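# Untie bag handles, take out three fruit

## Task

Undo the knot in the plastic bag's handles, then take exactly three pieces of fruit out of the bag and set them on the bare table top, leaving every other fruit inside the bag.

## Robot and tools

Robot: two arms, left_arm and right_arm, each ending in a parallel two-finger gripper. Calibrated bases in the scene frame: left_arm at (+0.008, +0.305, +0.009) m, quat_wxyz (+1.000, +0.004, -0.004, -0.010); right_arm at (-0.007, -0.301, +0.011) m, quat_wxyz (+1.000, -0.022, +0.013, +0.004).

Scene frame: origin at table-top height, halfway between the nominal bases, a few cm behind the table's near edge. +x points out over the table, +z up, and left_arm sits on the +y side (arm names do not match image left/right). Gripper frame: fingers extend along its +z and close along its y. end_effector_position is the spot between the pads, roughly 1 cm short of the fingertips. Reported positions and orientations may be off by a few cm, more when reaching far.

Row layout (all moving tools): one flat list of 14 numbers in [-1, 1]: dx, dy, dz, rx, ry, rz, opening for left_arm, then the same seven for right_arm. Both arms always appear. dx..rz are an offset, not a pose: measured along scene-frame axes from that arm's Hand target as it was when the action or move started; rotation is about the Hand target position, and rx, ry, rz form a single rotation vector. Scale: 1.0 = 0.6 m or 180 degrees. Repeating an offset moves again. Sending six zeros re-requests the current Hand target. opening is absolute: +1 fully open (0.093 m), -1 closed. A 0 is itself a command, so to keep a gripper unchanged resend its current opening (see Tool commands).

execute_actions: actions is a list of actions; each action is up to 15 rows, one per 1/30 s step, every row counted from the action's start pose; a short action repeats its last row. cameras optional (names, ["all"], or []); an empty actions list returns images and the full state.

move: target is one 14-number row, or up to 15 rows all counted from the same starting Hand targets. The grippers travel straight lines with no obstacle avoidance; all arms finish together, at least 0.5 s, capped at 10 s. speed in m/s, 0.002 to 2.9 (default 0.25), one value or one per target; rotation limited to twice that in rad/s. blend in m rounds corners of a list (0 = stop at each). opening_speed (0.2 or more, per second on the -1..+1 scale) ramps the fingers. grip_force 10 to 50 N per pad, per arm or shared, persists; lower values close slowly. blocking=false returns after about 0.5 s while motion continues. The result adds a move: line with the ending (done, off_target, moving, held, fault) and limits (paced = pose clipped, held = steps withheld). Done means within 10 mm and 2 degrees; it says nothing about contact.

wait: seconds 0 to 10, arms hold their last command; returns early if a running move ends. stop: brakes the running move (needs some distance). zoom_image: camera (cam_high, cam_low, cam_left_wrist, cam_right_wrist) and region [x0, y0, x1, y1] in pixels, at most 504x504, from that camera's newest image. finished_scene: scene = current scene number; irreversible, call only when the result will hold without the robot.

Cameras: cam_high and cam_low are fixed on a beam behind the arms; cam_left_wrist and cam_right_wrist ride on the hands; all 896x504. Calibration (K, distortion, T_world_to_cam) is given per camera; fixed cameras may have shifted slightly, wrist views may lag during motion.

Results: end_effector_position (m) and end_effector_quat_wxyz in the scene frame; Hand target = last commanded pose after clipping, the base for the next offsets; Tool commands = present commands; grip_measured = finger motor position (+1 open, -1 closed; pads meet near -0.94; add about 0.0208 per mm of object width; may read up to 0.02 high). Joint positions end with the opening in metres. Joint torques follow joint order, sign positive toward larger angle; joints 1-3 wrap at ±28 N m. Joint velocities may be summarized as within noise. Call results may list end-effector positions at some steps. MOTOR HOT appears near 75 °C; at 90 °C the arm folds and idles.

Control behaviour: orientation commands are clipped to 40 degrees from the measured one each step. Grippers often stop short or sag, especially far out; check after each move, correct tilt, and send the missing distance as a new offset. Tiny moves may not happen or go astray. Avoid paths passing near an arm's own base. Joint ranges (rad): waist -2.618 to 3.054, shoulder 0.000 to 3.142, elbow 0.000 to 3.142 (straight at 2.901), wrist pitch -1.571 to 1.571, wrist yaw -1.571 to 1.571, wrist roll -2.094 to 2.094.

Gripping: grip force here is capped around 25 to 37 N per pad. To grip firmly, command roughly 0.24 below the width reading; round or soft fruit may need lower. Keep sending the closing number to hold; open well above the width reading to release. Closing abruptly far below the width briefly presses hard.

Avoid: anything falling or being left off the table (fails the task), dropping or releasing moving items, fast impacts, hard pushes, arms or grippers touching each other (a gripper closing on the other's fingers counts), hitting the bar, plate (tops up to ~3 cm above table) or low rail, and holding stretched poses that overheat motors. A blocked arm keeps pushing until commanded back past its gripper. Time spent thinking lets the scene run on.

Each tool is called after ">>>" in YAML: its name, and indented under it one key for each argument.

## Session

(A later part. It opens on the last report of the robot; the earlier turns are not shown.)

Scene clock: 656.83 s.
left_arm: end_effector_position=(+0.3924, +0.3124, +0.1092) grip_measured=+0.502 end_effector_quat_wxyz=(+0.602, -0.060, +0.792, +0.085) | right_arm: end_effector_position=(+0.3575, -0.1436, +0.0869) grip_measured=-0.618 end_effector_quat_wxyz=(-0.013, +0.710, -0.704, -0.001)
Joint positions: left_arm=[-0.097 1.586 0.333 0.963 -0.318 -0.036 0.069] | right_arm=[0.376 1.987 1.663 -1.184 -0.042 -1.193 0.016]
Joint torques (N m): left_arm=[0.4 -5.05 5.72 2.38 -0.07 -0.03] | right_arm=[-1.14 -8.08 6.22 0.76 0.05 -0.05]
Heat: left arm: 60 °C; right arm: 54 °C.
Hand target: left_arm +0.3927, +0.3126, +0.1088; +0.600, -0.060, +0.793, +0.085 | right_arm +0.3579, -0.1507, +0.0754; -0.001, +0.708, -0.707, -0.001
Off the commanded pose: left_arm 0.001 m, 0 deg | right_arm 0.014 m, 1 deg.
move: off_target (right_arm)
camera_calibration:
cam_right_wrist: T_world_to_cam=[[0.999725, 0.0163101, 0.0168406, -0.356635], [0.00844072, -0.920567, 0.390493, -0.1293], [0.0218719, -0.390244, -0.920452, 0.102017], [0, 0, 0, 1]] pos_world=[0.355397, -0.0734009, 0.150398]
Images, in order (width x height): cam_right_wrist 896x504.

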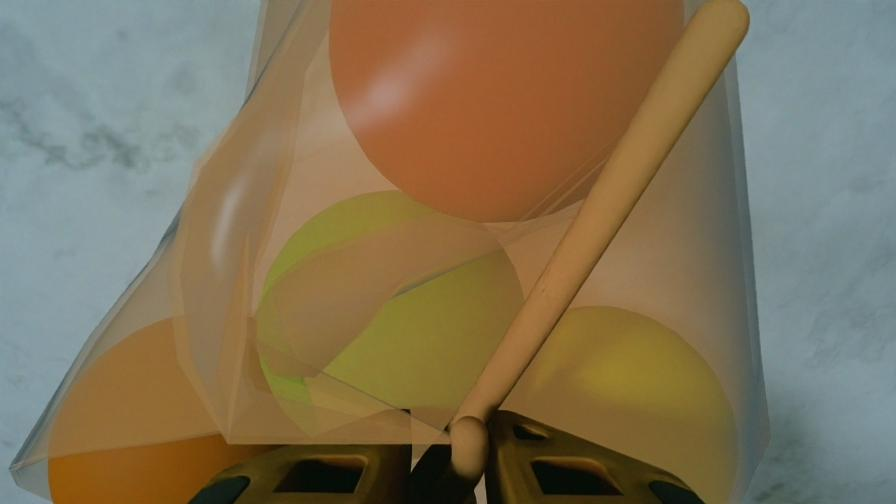

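>>> move:
  target:
    - [0,0,0,0,0,0,0.5, 0.0,0.012,0.06,0,0,0,-0.62]
    - [0,0,0,0,0,0,0.5, 0.01,0.012,0.06,0,0,0,-0.62]
  speed: 0.06
  cameras: ["cam_right_wrist"]

>>> zoom_image:
  camera: "cam_right_wrist"
  region: [300, 240, 600, 504]

Scene clock: 667.63 s.
left_arm: end_effector_position=(+0.3924, +0.3124, +0.1092) grip_measured=+0.502 end_effector_quat_wxyz=(+0.602, -0.060, +0.792, +0.085) | right_arm: end_effector_position=(+0.3612, -0.1415, +0.1085) grip_measured=-0.618 end_effector_quat_wxyz=(-0.006, +0.709, -0.705, -0.003)
Joint positions: left_arm=[-0.097 1.586 0.333 0.963 -0.318 -0.036 0.069] | right_arm=[0.376 2.012 1.786 -1.296 -0.041 -1.192 0.016]
Joint torques (N m): left_arm=[0.34 -5.05 5.75 2.37 -0.08 -0.04] | right_arm=[-0.43 -8.64 11.28 0.27 0.03 0.03]
Heat: left arm: 60 °C; right arm: 55 °C.
Hand target: left_arm +0.3927, +0.3126, +0.1088; +0.600, -0.060, +0.793, +0.085 | right_arm +0.3638, -0.1436, +0.1114; +0.000, +0.708, -0.707, -0.001
Off the commanded pose: left_arm 0.001 m, 0 deg | right_arm 0.004 m, 1 deg.
move: done
camera_calibration:
cam_right_wrist: T_world_to_cam=[[0.999873, 0.0155746, 0.00348859, -0.359539], [0.0129237, -0.918308, 0.395655, -0.137661], [0.00936578, -0.39556, -0.918393, 0.12618], [0, 0, 0, 1]] pos_world=[0.360091, -0.0709033, 0.171603]
Images, in order (width x height): cam_right_wrist 896x504.

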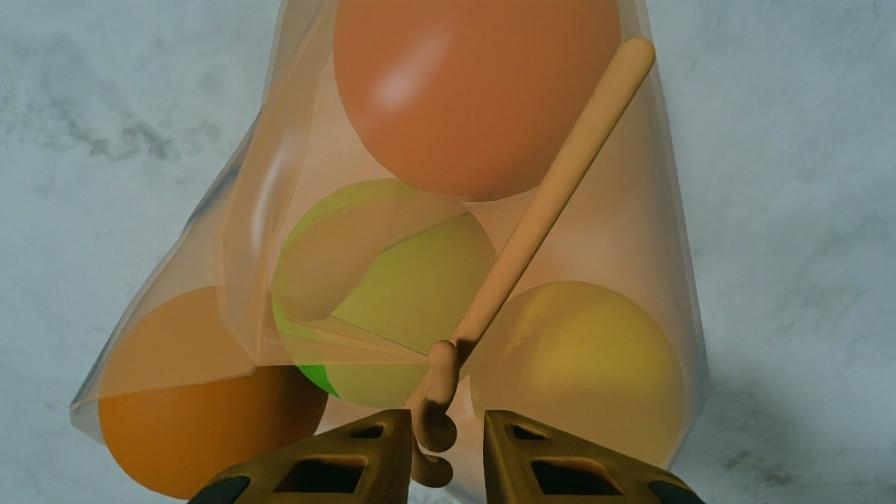

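Scaled by 1.680 from the camera's 896x504 image, which has a finer 1280x720 frame.

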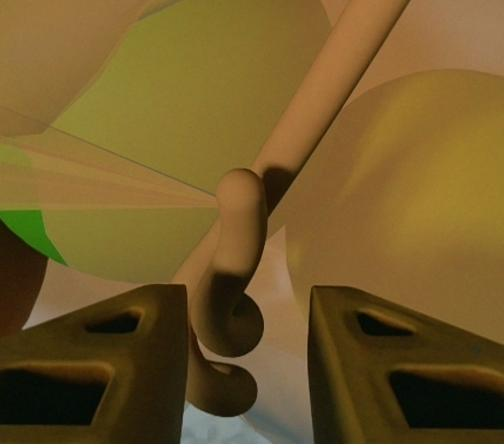

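>>> move:
  target: [0,0,0,0,0,0,0.5, -0.001,0.024,-0.016,0,0,0,-0.62]
  speed: 0.05
  cameras: ["cam_right_wrist","cam_low"]

>>> zoom_image:
  camera: "cam_right_wrist"
  region: [300, 240, 600, 504]

>>> zoom_image:
  camera: "cam_low"
  region: [260, 240, 400, 350]

Scene clock: 693.43 s.
left_arm: end_effector_position=(+0.3924, +0.3124, +0.1092) grip_measured=+0.502 end_effector_quat_wxyz=(+0.602, -0.060, +0.792, +0.085) | right_arm: end_effector_position=(+0.3563, -0.1316, +0.0998) grip_measured=-0.618 end_effector_quat_wxyz=(+0.005, +0.709, -0.705, -0.008)
Joint positions: left_arm=[-0.097 1.586 0.333 0.963 -0.318 -0.036 0.069] | right_arm=[0.404 2.034 1.786 -1.297 -0.041 -1.165 0.016]
Joint torques (N m): left_arm=[0.35 -4.96 5.71 2.37 -0.08 -0.02] | right_arm=[0.16 -8.8 11.12 0.5 0.06 0.11]
Heat: left arm: 60 °C; right arm: 60 °C.
Hand target: left_arm +0.3927, +0.3126, +0.1088; +0.600, -0.060, +0.793, +0.085 | right_arm +0.3633, -0.1292, +0.1018; +0.000, +0.708, -0.707, -0.001
Off the commanded pose: left_arm 0.001 m, 0 deg | right_arm 0.008 m, 1 deg.
move: done
camera_calibration:
cam_right_wrist: T_world_to_cam=[[0.9997, 0.0156275, -0.0188446, -0.352468], [0.0218974, -0.915002, 0.402855, -0.128691], [-0.0109472, -0.403147, -0.91507, 0.128088], [0, 0, 0, 1]] pos_world=[0.356582, -0.0606066, 0.162411]
Images, in order (width x height): cam_low 896x504, cam_right_wrist 896x504.

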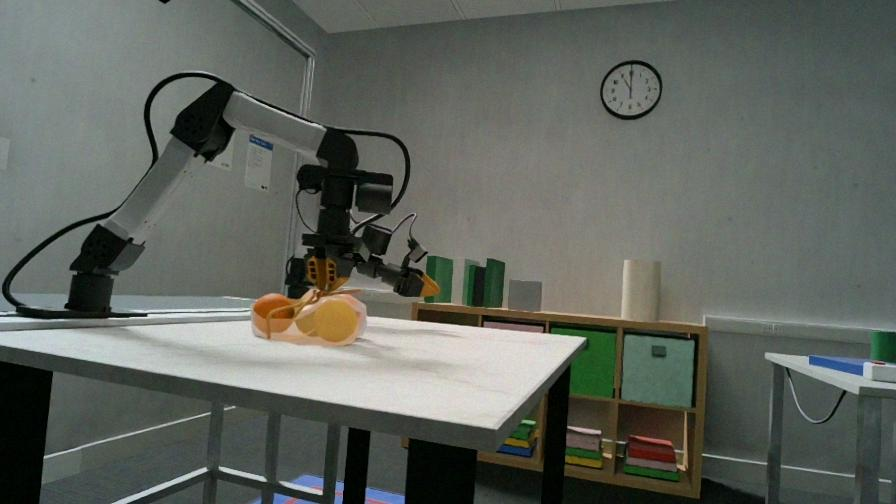

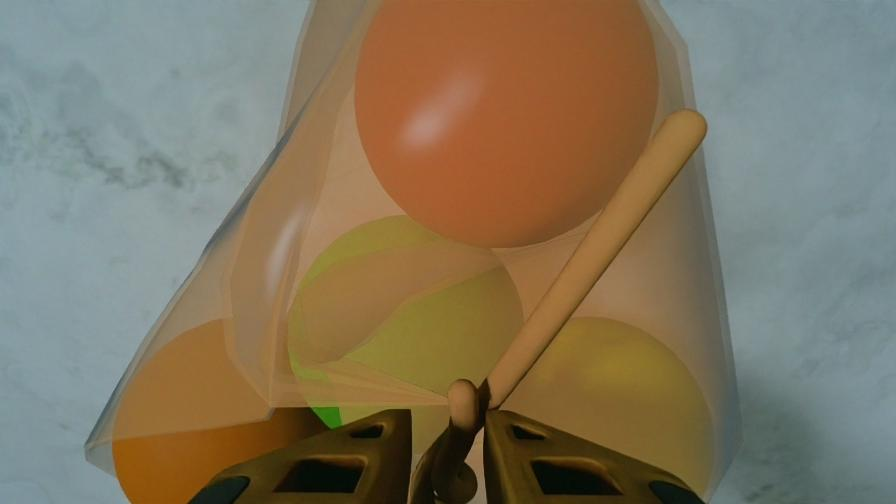

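Scaled by 1.680 from the camera's 896x504 image, which has a finer 1280x720 frame.

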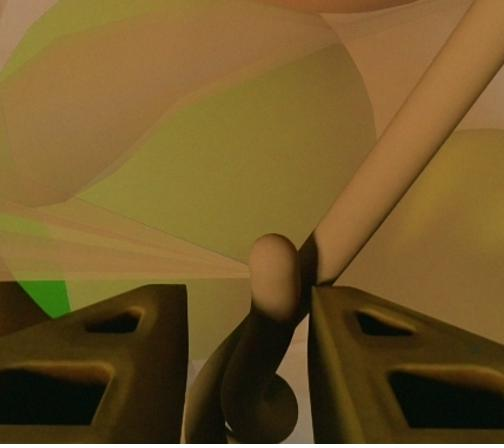

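Scaled by 3.600 from the camera's 896x504 image, which has a finer 1280x720 frame.

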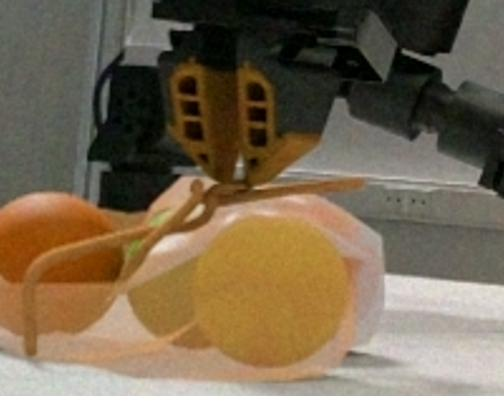

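>>> move:
  target: [0,0,0,0,0,0,0.5, 0.004,0,-0.021,0,0,0,-0.62]
  speed: 0.04
  cameras: ["cam_right_wrist"]

>>> zoom_image:
  camera: "cam_right_wrist"
  region: [300, 240, 600, 504]

Scene clock: 702.43 s.
left_arm: end_effector_position=(+0.3924, +0.3124, +0.1092) grip_measured=+0.502 end_effector_quat_wxyz=(+0.602, -0.060, +0.792, +0.085) | right_arm: end_effector_position=(+0.3628, -0.1289, +0.0950) grip_measured=-0.618 end_effector_quat_wxyz=(-0.004, +0.709, -0.705, -0.005)
Joint positions: left_arm=[-0.097 1.586 0.333 0.963 -0.318 -0.036 0.069] | right_arm=[0.404 2.047 1.786 -1.266 -0.041 -1.164 0.016]
Joint torques (N m): left_arm=[0.29 -5.05 5.75 2.37 -0.07 -0.03] | right_arm=[-0.08 -9.11 8.16 0.69 0.03 0.06]
Heat: left arm: 60 °C; right arm: 61 °C.
Hand target: left_arm +0.3927, +0.3126, +0.1088; +0.600, -0.060, +0.793, +0.085 | right_arm +0.3657, -0.1291, +0.0892; +0.000, +0.708, -0.707, -0.001
Off the commanded pose: left_arm 0.001 m, 0 deg | right_arm 0.007 m, 1 deg.
move: done
camera_calibration:
cam_right_wrist: T_world_to_cam=[[0.999873, 0.0158026, -0.00229289, -0.360659], [0.0154162, -0.917888, 0.39654, -0.121791], [0.00416174, -0.396525, -0.918015, 0.120516], [0, 0, 0, 1]] pos_world=[0.361989, -0.0583037, 0.158104]
Images, in order (width x height): cam_right_wrist 896x504.

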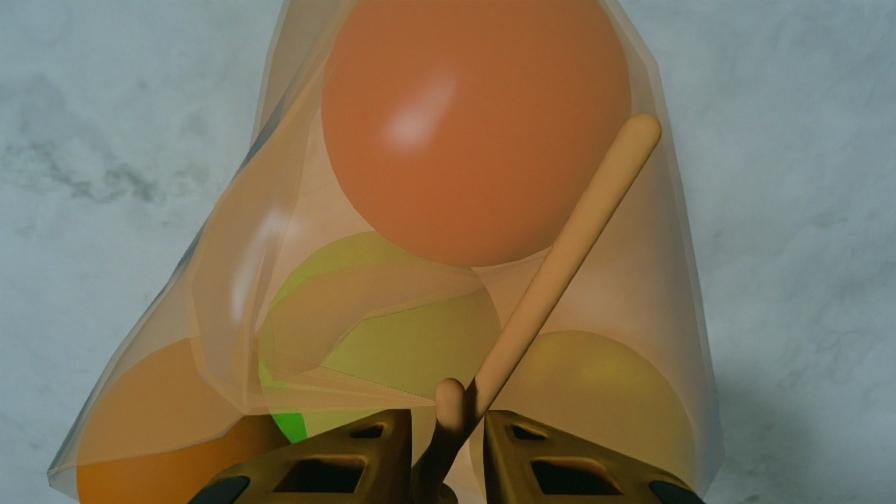

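Scaled by 1.680 from the camera's 896x504 image, which has a finer 1280x720 frame.

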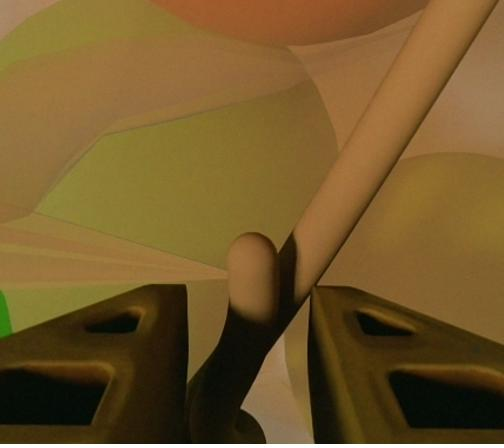

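>>> move:
  target: [0,0,0,0,0,0,0.5, 0,0,0,0,0,0,-1]
  opening_speed: 0.4
  cameras: ["cam_right_wrist"]

>>> zoom_image:
  camera: "cam_right_wrist"
  region: [300, 240, 600, 504]

Scene clock: 718.70 s.
left_arm: end_effector_position=(+0.3924, +0.3124, +0.1092) grip_measured=+0.502 end_effector_quat_wxyz=(+0.602, -0.060, +0.792, +0.085) | right_arm: end_effector_position=(+0.3629, -0.1289, +0.0950) grip_measured=-0.911 end_effector_quat_wxyz=(-0.004, +0.709, -0.705, -0.005)
Joint positions: left_arm=[-0.097 1.586 0.333 0.963 -0.318 -0.036 0.069] | right_arm=[0.404 2.047 1.786 -1.266 -0.041 -1.164 0.001]
Joint torques (N m): left_arm=[0.32 -5 5.68 2.36 -0.07 -0.02] | right_arm=[-0.05 -8.9 8.02 0.65 0.04 0.11]
Heat: left arm: 60 °C; right arm: 59 °C.
Hand target: left_arm +0.3927, +0.3126, +0.1088; +0.600, -0.060, +0.793, +0.085 | right_arm +0.3656, -0.1292, +0.0892; +0.000, +0.708, -0.707, -0.001
Off the commanded pose: left_arm 0.001 m, 0 deg | right_arm 0.006 m, 1 deg.
move: done
camera_calibration:
cam_right_wrist: T_world_to_cam=[[0.999873, 0.0158303, -0.00197457, -0.360808], [0.0153162, -0.91796, 0.396376, -0.121735], [0.00446219, -0.396356, -0.918086, 0.120428], [0, 0, 0, 1]] pos_world=[0.362089, -0.0583036, 0.158104]
Images, in order (width x height): cam_right_wrist 896x504.

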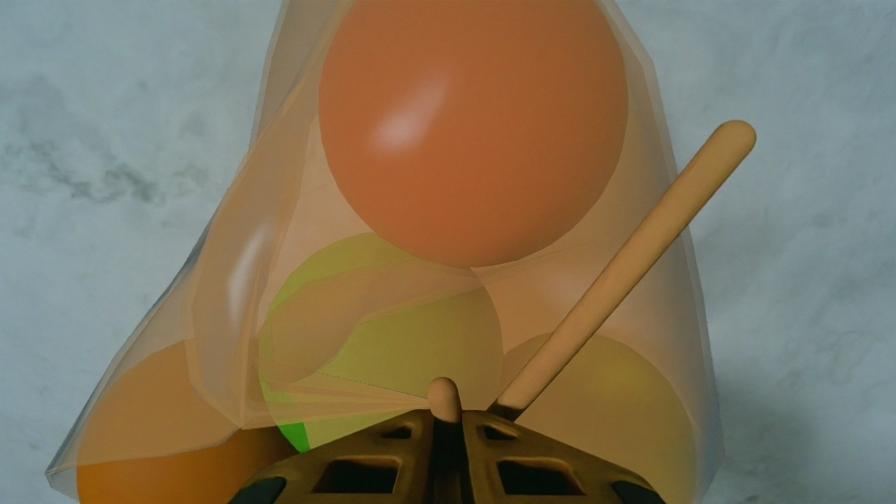

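Scaled by 1.680 from the camera's 896x504 image, which has a finer 1280x720 frame.

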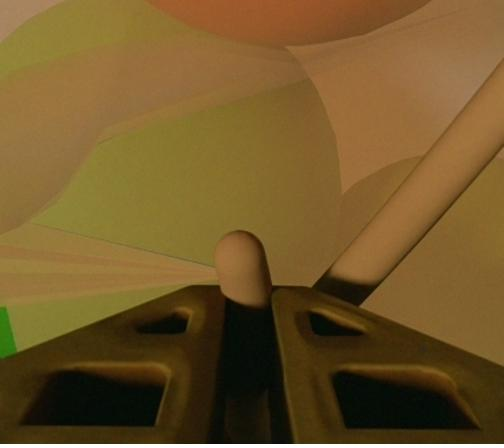

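>>> move:
  target: [0,0,0,0,0,0,0.5, 0,0.1,0.08,0,0,0,-1]
  speed: 0.06
  cameras: ["cam_right_wrist","cam_low","cam_high"]

>>> zoom_image:
  camera: "cam_high"
  region: [360, 140, 520, 270]

>>> zoom_image:
  camera: "cam_low"
  region: [230, 220, 420, 370]

Scene clock: 730.50 s.
left_arm: end_effector_position=(+0.3924, +0.3124, +0.1092) grip_measured=+0.502 end_effector_quat_wxyz=(+0.602, -0.060, +0.792, +0.085) | right_arm: end_effector_position=(+0.3650, -0.0688, +0.1355) grip_measured=-0.911 end_effector_quat_wxyz=(-0.007, +0.710, -0.705, -0.005)
Joint positions: left_arm=[-0.097 1.586 0.333 0.963 -0.318 -0.036 0.069] | right_arm=[0.529 2.191 2.182 -1.507 -0.037 -1.04 0.001]
Joint velocities: left_arm=[within noise] | right_arm=[-0.022 0.002 0.046 -0.007 -0.066 -0.066 0]
Joint torques (N m): left_arm=[0.32 -5.07 5.75 2.38 -0.07 -0.03] | right_arm=[-0.02 -9.73 11.07 0.25 0.1 0.09]
Heat: left arm: 60 °C; right arm: 59 °C.
Hand target: left_arm +0.3927, +0.3126, +0.1088; +0.600, -0.060, +0.793, +0.085 | right_arm +0.3657, -0.0693, +0.1372; +0.000, +0.707, -0.707, -0.001
Off the commanded pose: left_arm 0.001 m, 0 deg | right_arm 0.002 m, 1 deg.
move: done
camera_calibration:
cam_right_wrist: T_world_to_cam=[[0.999866, 0.0162839, 0.00192668, -0.36425], [0.0142209, -0.919635, 0.392518, -0.0818682], [0.00816354, -0.392437, -0.919742, 0.180553], [0, 0, 0, 1]] pos_world=[0.363891, 0.00149814, 0.198898]
Images, in order (width x height): cam_high 896x504, cam_low 896x504, cam_right_wrist 896x504.

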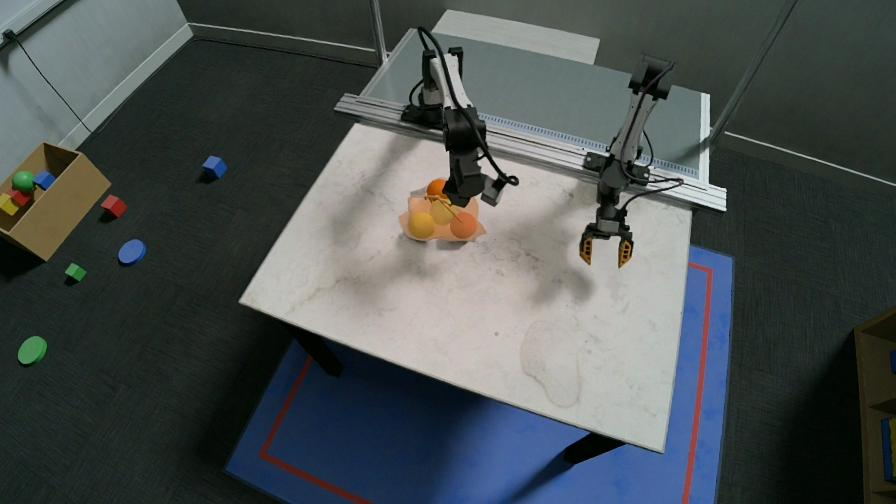

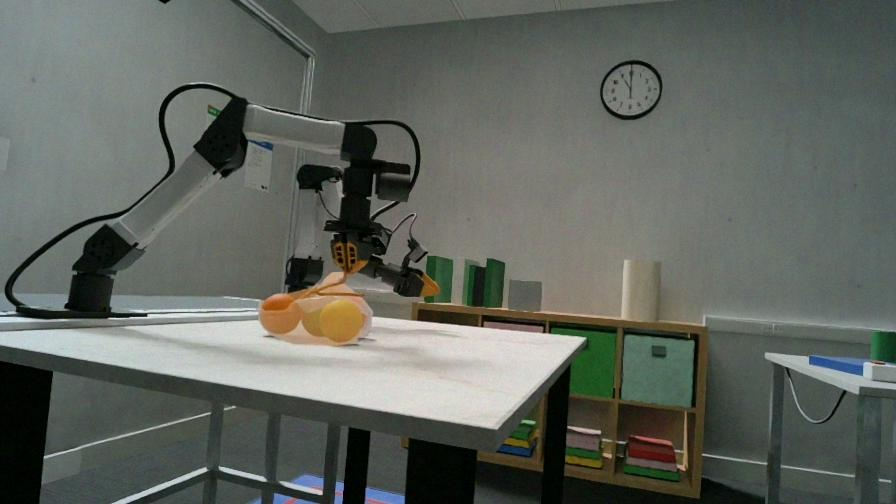

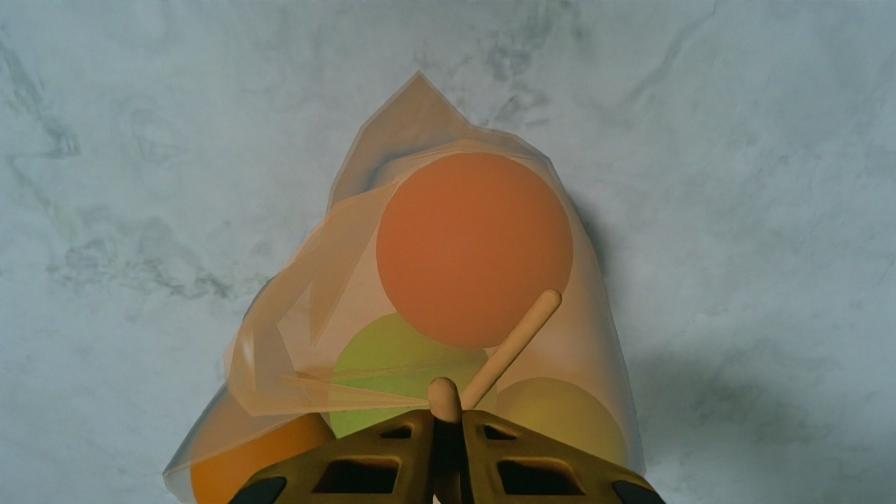

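Scaled by 3.150 from the camera's 896x504 image, which has a finer 1280x720 frame.

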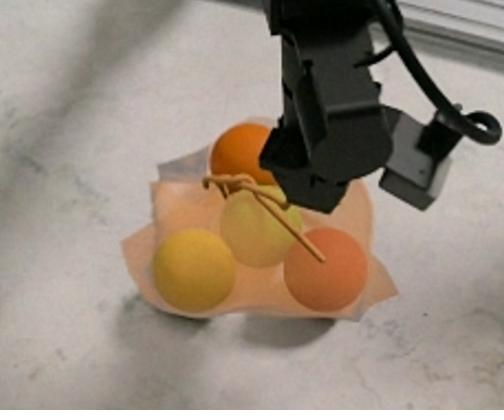

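Scaled by 2.653 from the camera's 896x504 image, which has a finer 1280x720 frame.

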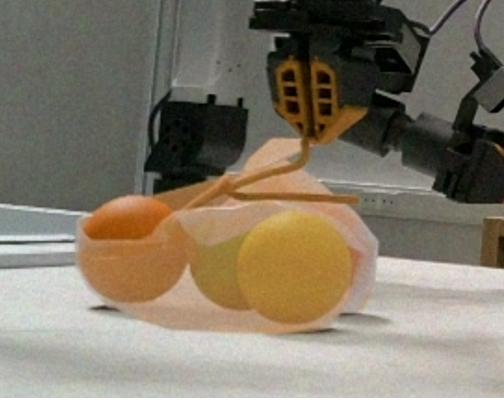

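>>> move:
  target: [0,0,0,0,0,0,0.5, 0,0.08,0.06,0,0,0,-1]
  speed: 0.06
  cameras: ["cam_right_wrist","cam_low","cam_high"]

>>> zoom_image:
  camera: "cam_high"
  region: [360, 140, 520, 270]

>>> zoom_image:
  camera: "cam_low"
  region: [230, 220, 420, 370]

Scene clock: 740.17 s.
left_arm: end_effector_position=(+0.3924, +0.3124, +0.1092) grip_measured=+0.502 end_effector_quat_wxyz=(+0.602, -0.060, +0.792, +0.085) | right_arm: end_effector_position=(+0.3644, -0.0221, +0.1713) grip_measured=-0.911 end_effector_quat_wxyz=(-0.063, +0.708, -0.703, +0.004)
Joint positions: left_arm=[-0.097 1.586 0.333 0.963 -0.318 -0.036 0.069] | right_arm=[0.618 2.236 2.401 -1.563 -0.031 -0.948 0.001]
Joint torques (N m): left_arm=[0.35 -5.04 5.71 2.37 -0.06 -0.03] | right_arm=[0.02 -10 11.1 0.63 0.06 0.08]
Heat: left arm: 60 °C; right arm: 58 °C.
Hand target: left_arm +0.3927, +0.3126, +0.1088; +0.600, -0.060, +0.793, +0.085 | right_arm +0.3657, -0.0212, +0.1731; +0.000, +0.707, -0.707, -0.001
Off the commanded pose: left_arm 0.001 m, 0 deg | right_arm 0.002 m, 7 deg.
joint sent to its limit (right arm) — joint 4 (wrist pitch), lower limit. The joint targets are off in orientation, not in position.
move: off_target (right_arm)
camera_calibration:
cam_right_wrist: T_world_to_cam=[[0.995324, 0.0124658, 0.0957882, -0.378984], [-0.0199537, -0.943717, 0.33015, -0.0303597], [0.0945126, -0.330518, -0.939056, 0.204993], [0, 0, 0, 1]] pos_world=[0.357231, 0.0438272, 0.238826]
Images, in order (width x height): cam_high 896x504, cam_low 896x504, cam_right_wrist 896x504.

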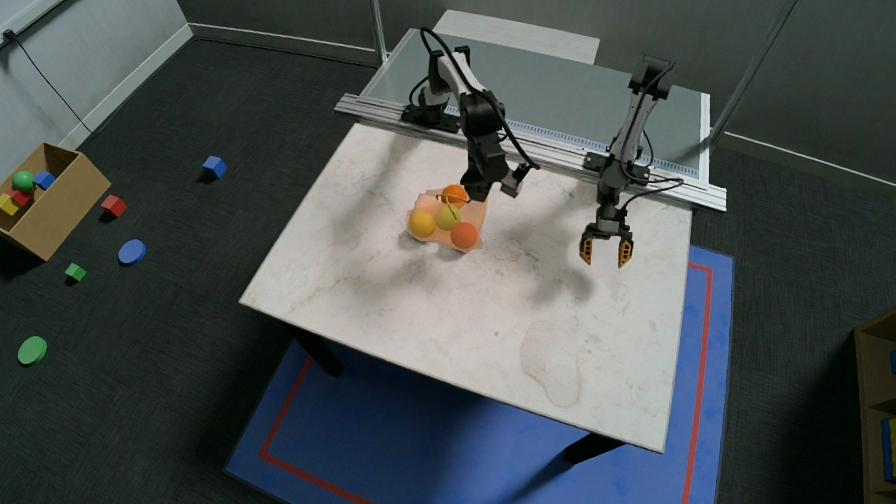

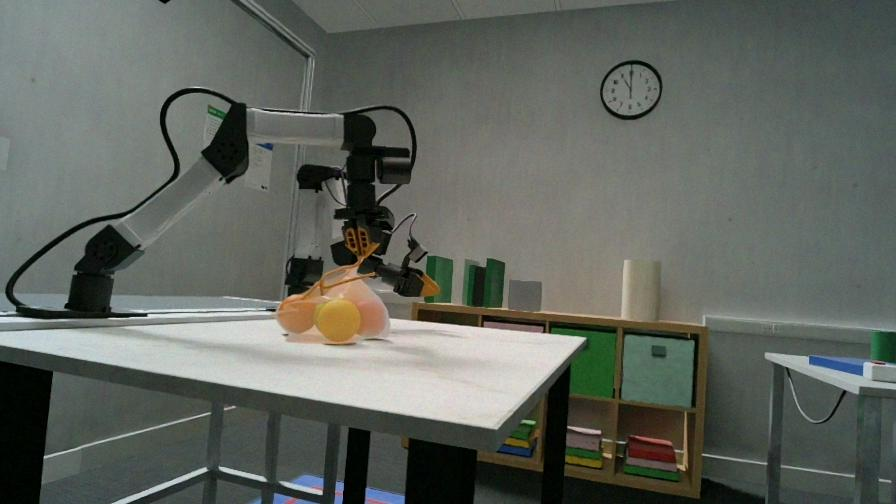

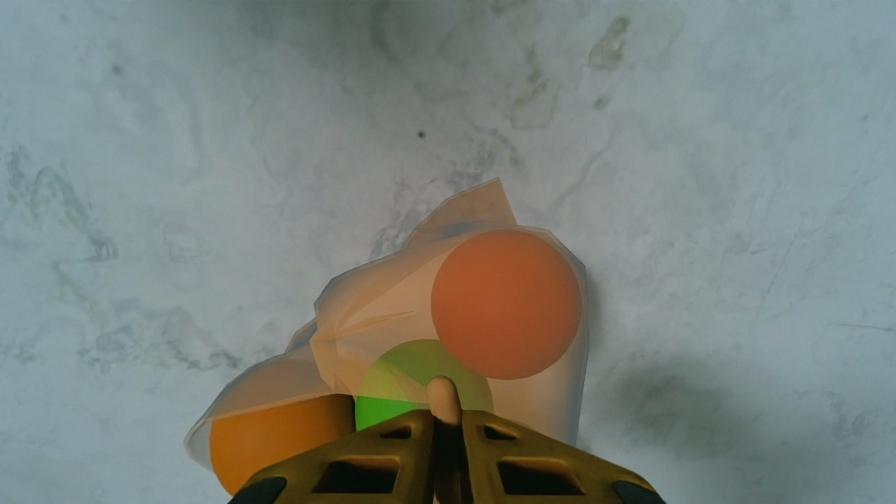

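Scaled by 3.150 from the camera's 896x504 image, which has a finer 1280x720 frame.

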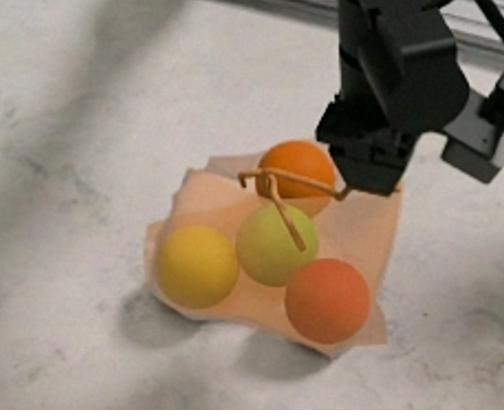

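Scaled by 2.653 from the camera's 896x504 image, which has a finer 1280x720 frame.

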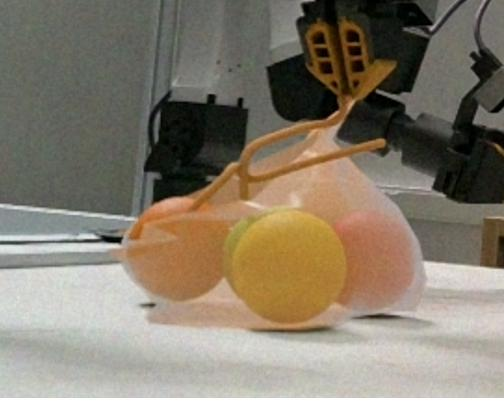

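>>> zoom_image:
  camera: "cam_low"
  region: [270, 250, 400, 330]

>>> zoom_image:
  camera: "cam_high"
  region: [425, 180, 500, 235]

Scaled by 3.877 from the camera's 896x504 image, which has a finer 1280x720 frame.

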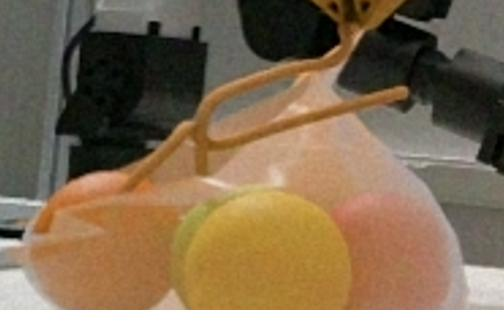

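Scaled by 6.720 from the camera's 896x504 image, which has a finer 1280x720 frame.

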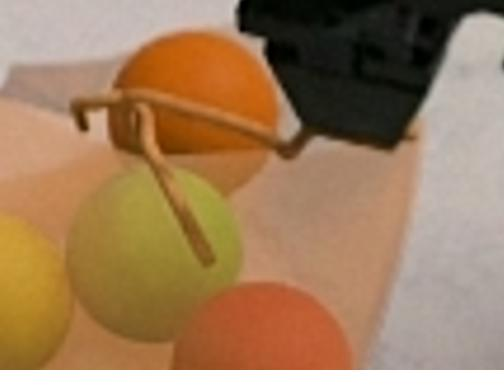

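>>> move:
  target: [0,0,0,0,0,0,0.5, 0.02,0.09,0.0,0,0,0,-1]
  speed: 0.08
  cameras: ["cam_right_wrist","cam_low","cam_high"]

>>> zoom_image:
  camera: "cam_high"
  region: [400, 160, 540, 270]

>>> zoom_image:
  camera: "cam_low"
  region: [250, 220, 420, 370]

Scene clock: 778.70 s.
left_arm: end_effector_position=(+0.3924, +0.3124, +0.1092) grip_measured=+0.502 end_effector_quat_wxyz=(+0.602, -0.060, +0.792, +0.085) | right_arm: end_effector_position=(+0.3766, +0.0305, +0.1710) grip_measured=-0.911 end_effector_quat_wxyz=(-0.113, +0.705, -0.700, +0.006)
Joint positions: left_arm=[-0.097 1.586 0.333 0.963 -0.318 -0.036 0.069] | right_arm=[0.691 2.391 2.665 -1.569 -0.024 -0.873 0.001]
Joint torques (N m): left_arm=[0.38 -5 5.78 2.37 -0.07 -0.04] | right_arm=[0.38 -10.89 11.17 0.93 0.04 0.09]
Heat: left arm: 60 °C; right arm: 58 °C.
Hand target: left_arm +0.3927, +0.3126, +0.1088; +0.600, -0.060, +0.793, +0.085 | right_arm +0.3776, +0.0328, +0.1731; +0.000, +0.708, -0.707, -0.001
Off the commanded pose: left_arm 0.001 m, 0 deg | right_arm 0.003 m, 13 deg.
joint sent to its limit (right arm) — joint 4 (wrist pitch), lower limit. The joint targets are off in orientation, not in position.
move: off_target (right_arm)
camera_calibration:
cam_right_wrist: T_world_to_cam=[[0.98561, 0.00330045, 0.169003, -0.400369], [-0.0416277, -0.964278, 0.2616, 0.0400874], [0.16383, -0.264871, -0.950265, 0.194759], [0, 0, 0, 1]] pos_world=[0.364369, 0.0915628, 0.24225]
Images, in order (width x height): cam_high 896x504, cam_low 896x504, cam_right_wrist 896x504.

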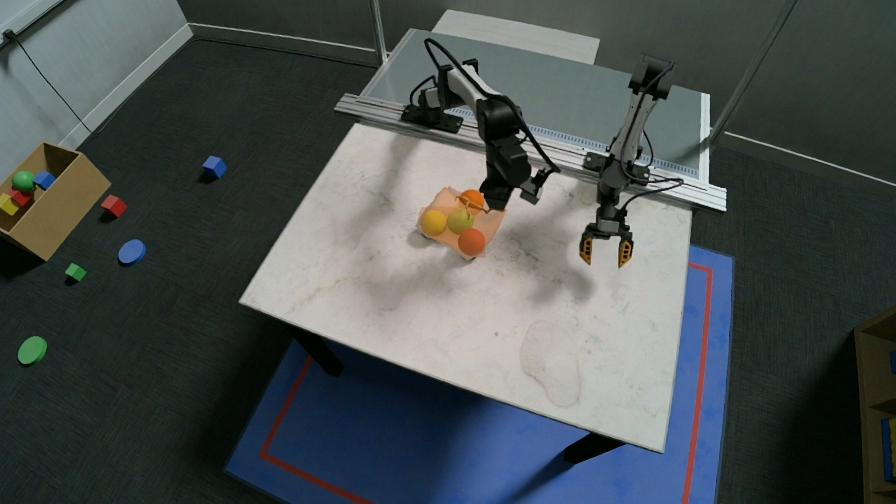

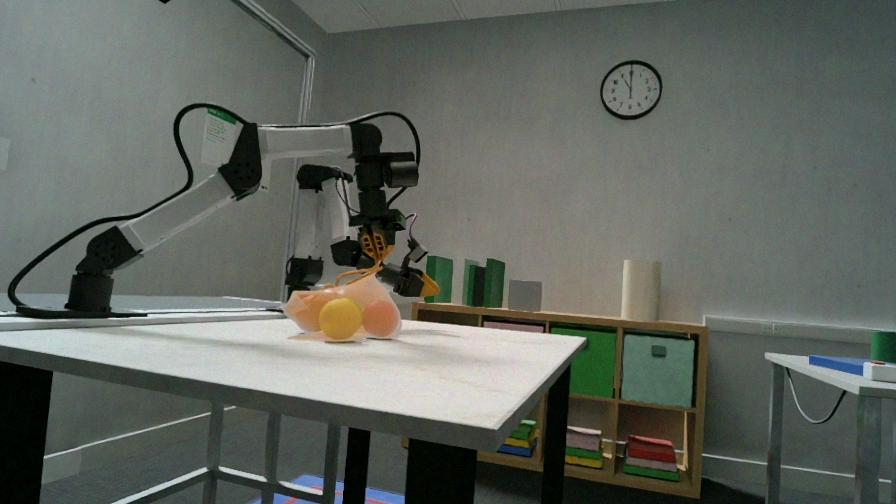

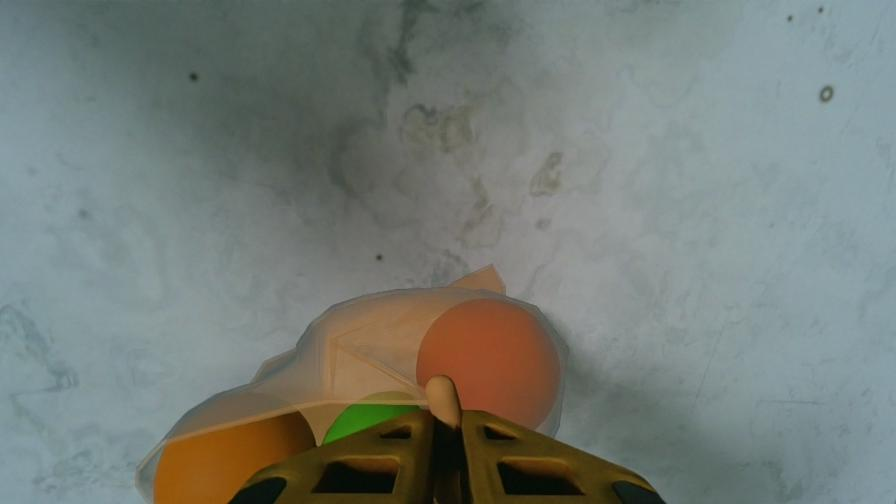

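Scaled by 3.600 from the camera's 896x504 image, which has a finer 1280x720 frame.

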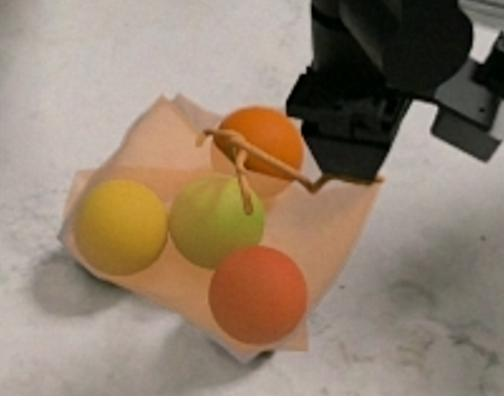

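Scaled by 2.965 from the camera's 896x504 image, which has a finer 1280x720 frame.

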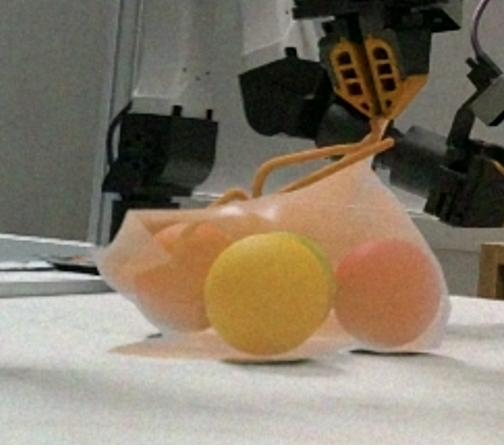

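>>> move:
  target:
    - [0,0,0,0,0,0,0.5, 0.0,0.04,-0.1,0,0,0,-1]
    - [0,0,0,0,0,0,0.5, 0.0,0.05,-0.24,0,0,0,-1]
  speed: 0.1
  blend: 0.02
  cameras: ["cam_right_wrist","cam_low","cam_high"]

>>> zoom_image:
  camera: "cam_high"
  region: [400, 160, 540, 270]

>>> zoom_image:
  camera: "cam_low"
  region: [250, 220, 420, 370]

Scene clock: 829.37 s.
left_arm: end_effector_position=(+0.3924, +0.3124, +0.1092) grip_measured=+0.502 end_effector_quat_wxyz=(+0.602, -0.060, +0.792, +0.085) | right_arm: end_effector_position=(+0.3755, +0.0577, +0.0293) grip_measured=-0.911 end_effector_quat_wxyz=(-0.010, +0.708, -0.706, -0.004)
Joint positions: left_arm=[-0.097 1.586 0.333 0.963 -0.318 -0.036 0.069] | right_arm=[0.737 2.769 2.835 -1.569 -0.022 -0.827 0.001]
Joint torques (N m): left_arm=[0.35 -5.03 5.71 2.37 -0.09 -0.02] | right_arm=[0.32 -12.7 10.93 0.63 0.04 0.08]
Heat: left arm: 60 °C; right arm: 59 °C.
Hand target: left_arm +0.3927, +0.3126, +0.1088; +0.600, -0.060, +0.793, +0.085 | right_arm +0.3777, +0.0629, +0.0292; -0.001, +0.707, -0.707, -0.001
Off the commanded pose: left_arm 0.001 m, 0 deg | right_arm 0.006 m, 1 deg.
elbow stopped short (right arm): the move would have taken joint 3 (elbow) straighter than the controller allows.
move: done
camera_calibration:
cam_right_wrist: T_world_to_cam=[[0.999893, 0.0118901, 0.0085064, -0.376558], [0.00762692, -0.920638, 0.390342, 0.0786712], [0.0124725, -0.390235, -0.920631, 0.130673], [0, 0, 0, 1]] pos_world=[0.374288, 0.127898, 0.0927962]
Images, in order (width x height): cam_high 896x504, cam_low 896x504, cam_right_wrist 896x504.

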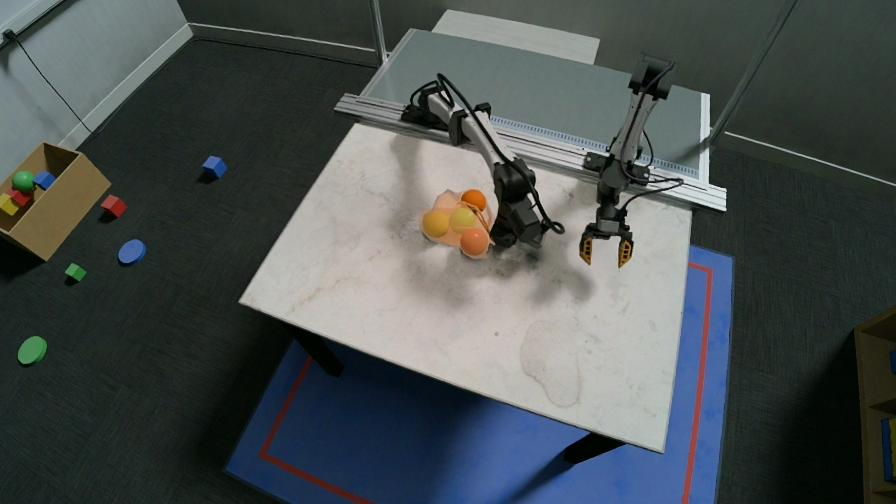

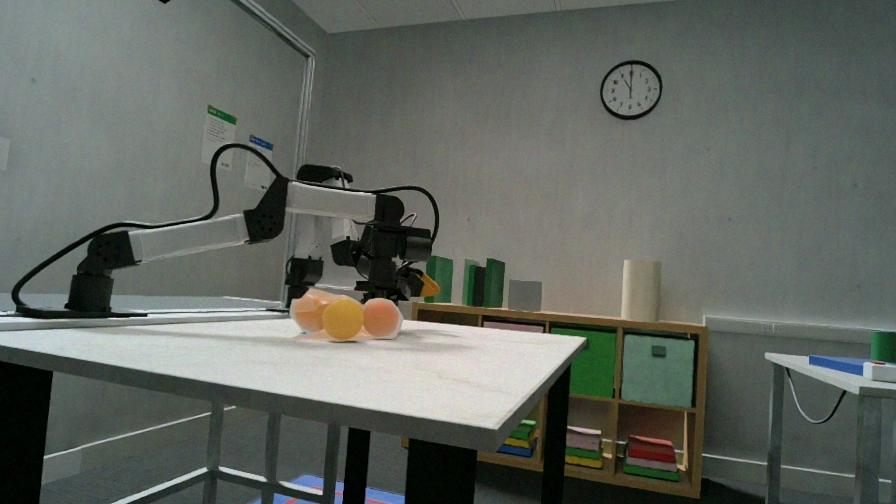

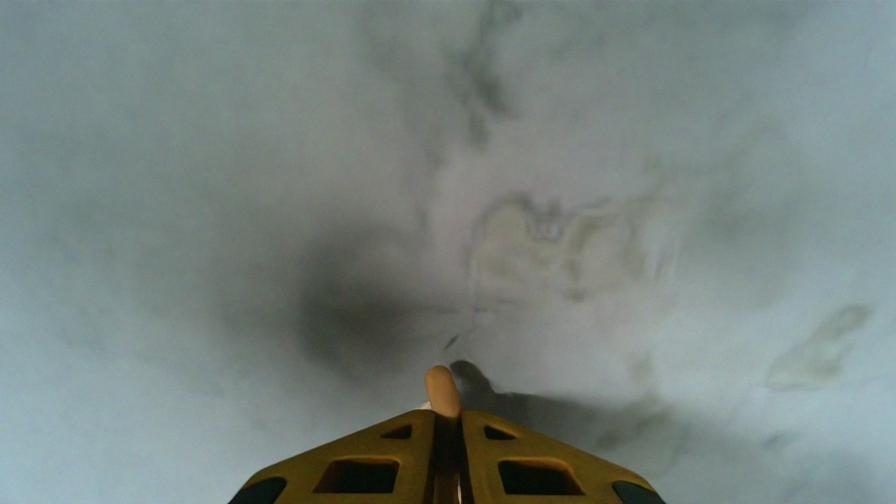

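Scaled by 3.600 from the camera's 896x504 image, which has a finer 1280x720 frame.

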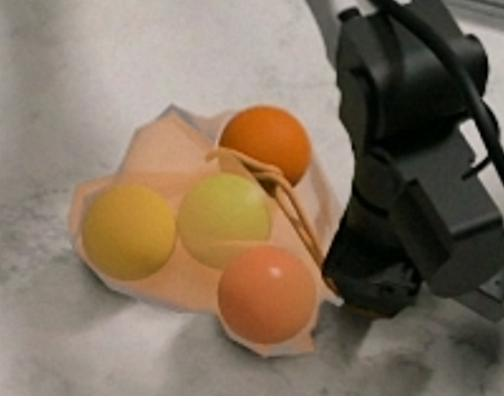

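Scaled by 2.965 from the camera's 896x504 image, which has a finer 1280x720 frame.

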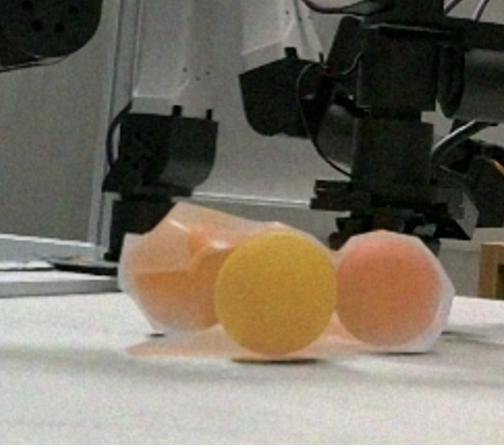

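>>> move:
  target: [0,0,0,0,0,0,0.5, 0,0,0,0,0,0,-0.4]
  opening_speed: 0.5

>>> move:
  target:
    - [0,0,0,0,0,0,0.5, 0,0,0.15,0,0,0,-0.4]
    - [0,0,0,0,0,0,0.5, -0.09,-0.05,0.32,0,0,-0.5,-0.4]
  speed: 0.15
  blend: 0.03
  cameras: ["cam_right_wrist","cam_high"]

>>> zoom_image:
  camera: "cam_right_wrist"
  region: [350, 100, 750, 400]

Scene clock: 842.00 s.
left_arm: end_effector_position=(+0.3924, +0.3124, +0.1092) grip_measured=+0.502 end_effector_quat_wxyz=(+0.602, -0.060, +0.792, +0.085) | right_arm: end_effector_position=(+0.3755, +0.0577, +0.0293) grip_measured=-0.402 end_effector_quat_wxyz=(-0.010, +0.708, -0.706, -0.004)
Joint positions: left_arm=[-0.097 1.586 0.333 0.963 -0.318 -0.036 0.069] | right_arm=[0.737 2.769 2.835 -1.569 -0.022 -0.826 0.026]
Joint torques (N m): left_arm=[0.35 -5.03 5.72 2.38 -0.07 -0.04] | right_arm=[0.28 -12.68 11.02 0.63 0.03 0.08]
Heat: left arm: 60 °C; right arm: 62 °C.
Hand target: left_arm +0.3927, +0.3126, +0.1088; +0.600, -0.060, +0.793, +0.085 | right_arm +0.3777, +0.0629, +0.0292; -0.001, +0.707, -0.707, -0.001
Off the commanded pose: left_arm 0.001 m, 0 deg | right_arm 0.006 m, 1 deg.
elbow stopped short (right arm): the move would have taken joint 3 (elbow) straighter than the controller allows.
move: done

Scene clock: 848.53 s.
left_arm: end_effector_position=(+0.3924, +0.3124, +0.1092) grip_measured=+0.502 end_effector_quat_wxyz=(+0.602, -0.060, +0.792, +0.085) | right_arm: end_effector_position=(+0.3308, +0.0382, +0.2034) grip_measured=-0.402 end_effector_quat_wxyz=(+0.082, -0.003, +0.993, +0.085)
Joint positions: left_arm=[-0.097 1.586 0.333 0.963 -0.318 -0.036 0.069] | right_arm=[0.767 2.231 2.515 -1.569 -0.02 0.774 0.026]
Joint torques (N m): left_arm=[0.32 -4.98 5.7 2.37 -0.08 -0.03] | right_arm=[0.14 -15.72 6.32 0.97 0.13 0.09]
Heat: left arm: 61 °C; right arm: 61 °C.
Hand target: left_arm +0.3927, +0.3126, +0.1088; +0.600, -0.060, +0.793, +0.085 | right_arm +0.3237, +0.0329, +0.2212; +0.001, -0.001, +1.000, +0.000
Off the commanded pose: left_arm 0.001 m, 0 deg | right_arm 0.020 m, 13 deg.
elbow stopped short (right arm): the move would have taken joint 3 (elbow) straighter than the controller allows.
joint sent to its limit (right arm) — joint 4 (wrist pitch), lower limit. The joint targets are off in orientation, not in position.
move: off_target (right_arm)
camera_calibration:
cam_right_wrist: T_world_to_cam=[[0.0291158, -0.98539, -0.167804, 0.0620473], [-0.966589, -0.0705265, 0.246437, 0.31214], [-0.254671, 0.155022, -0.954521, 0.358382], [0, 0, 0, 1]] pos_world=[0.391174, 0.0275978, 0.275572]
Images, in order (width x height): cam_high 896x504, cam_right_wrist 896x504.

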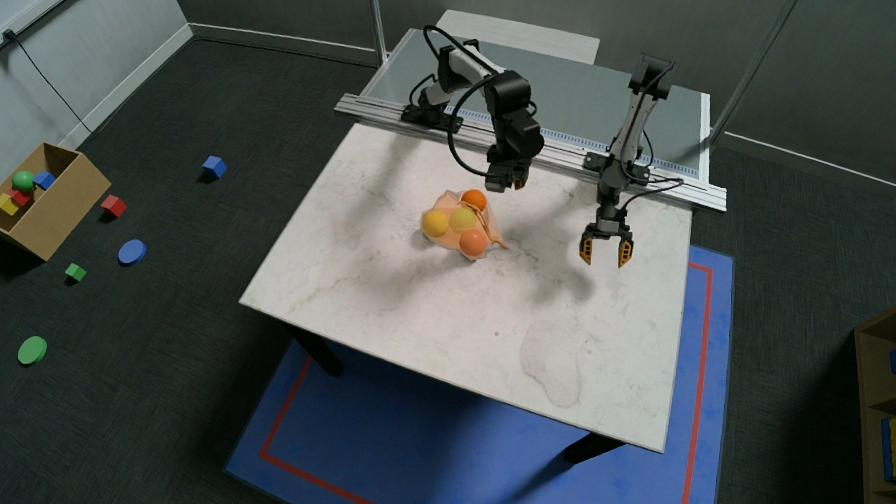

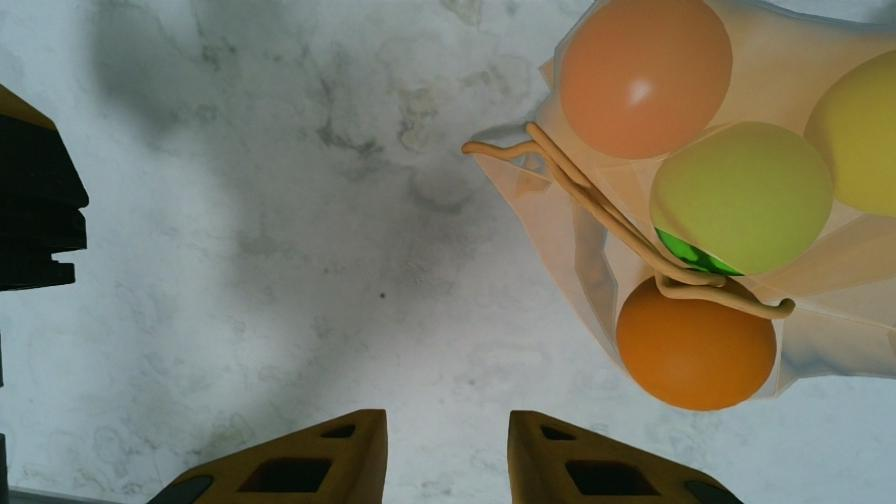

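Scaled by 1.260 from the camera's 896x504 image, which has a finer 1280x720 frame.

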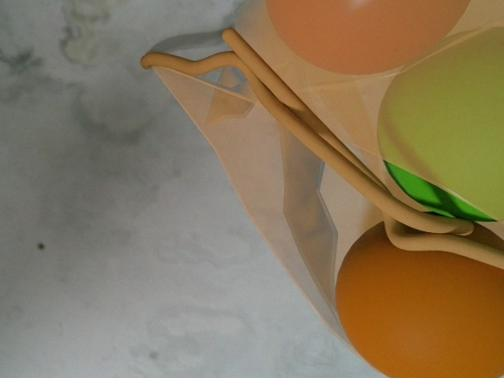

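>>> zoom_image:
  camera: "cam_right_wrist"
  region: [600, 210, 820, 350]

>>> zoom_image:
  camera: "cam_right_wrist"
  region: [440, 100, 660, 240]

Scaled by 2.291 from the camera's 896x504 image, which has a finer 1280x720 frame.

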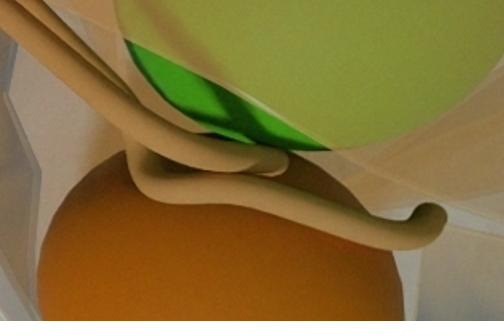

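Scaled by 2.291 from the camera's 896x504 image, which has a finer 1280x720 frame.

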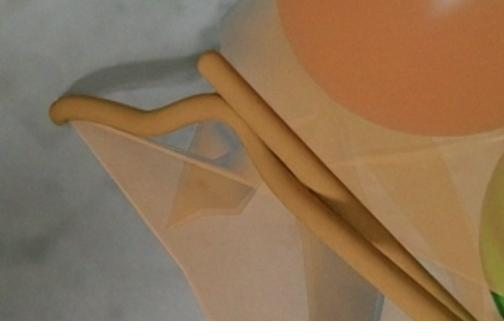

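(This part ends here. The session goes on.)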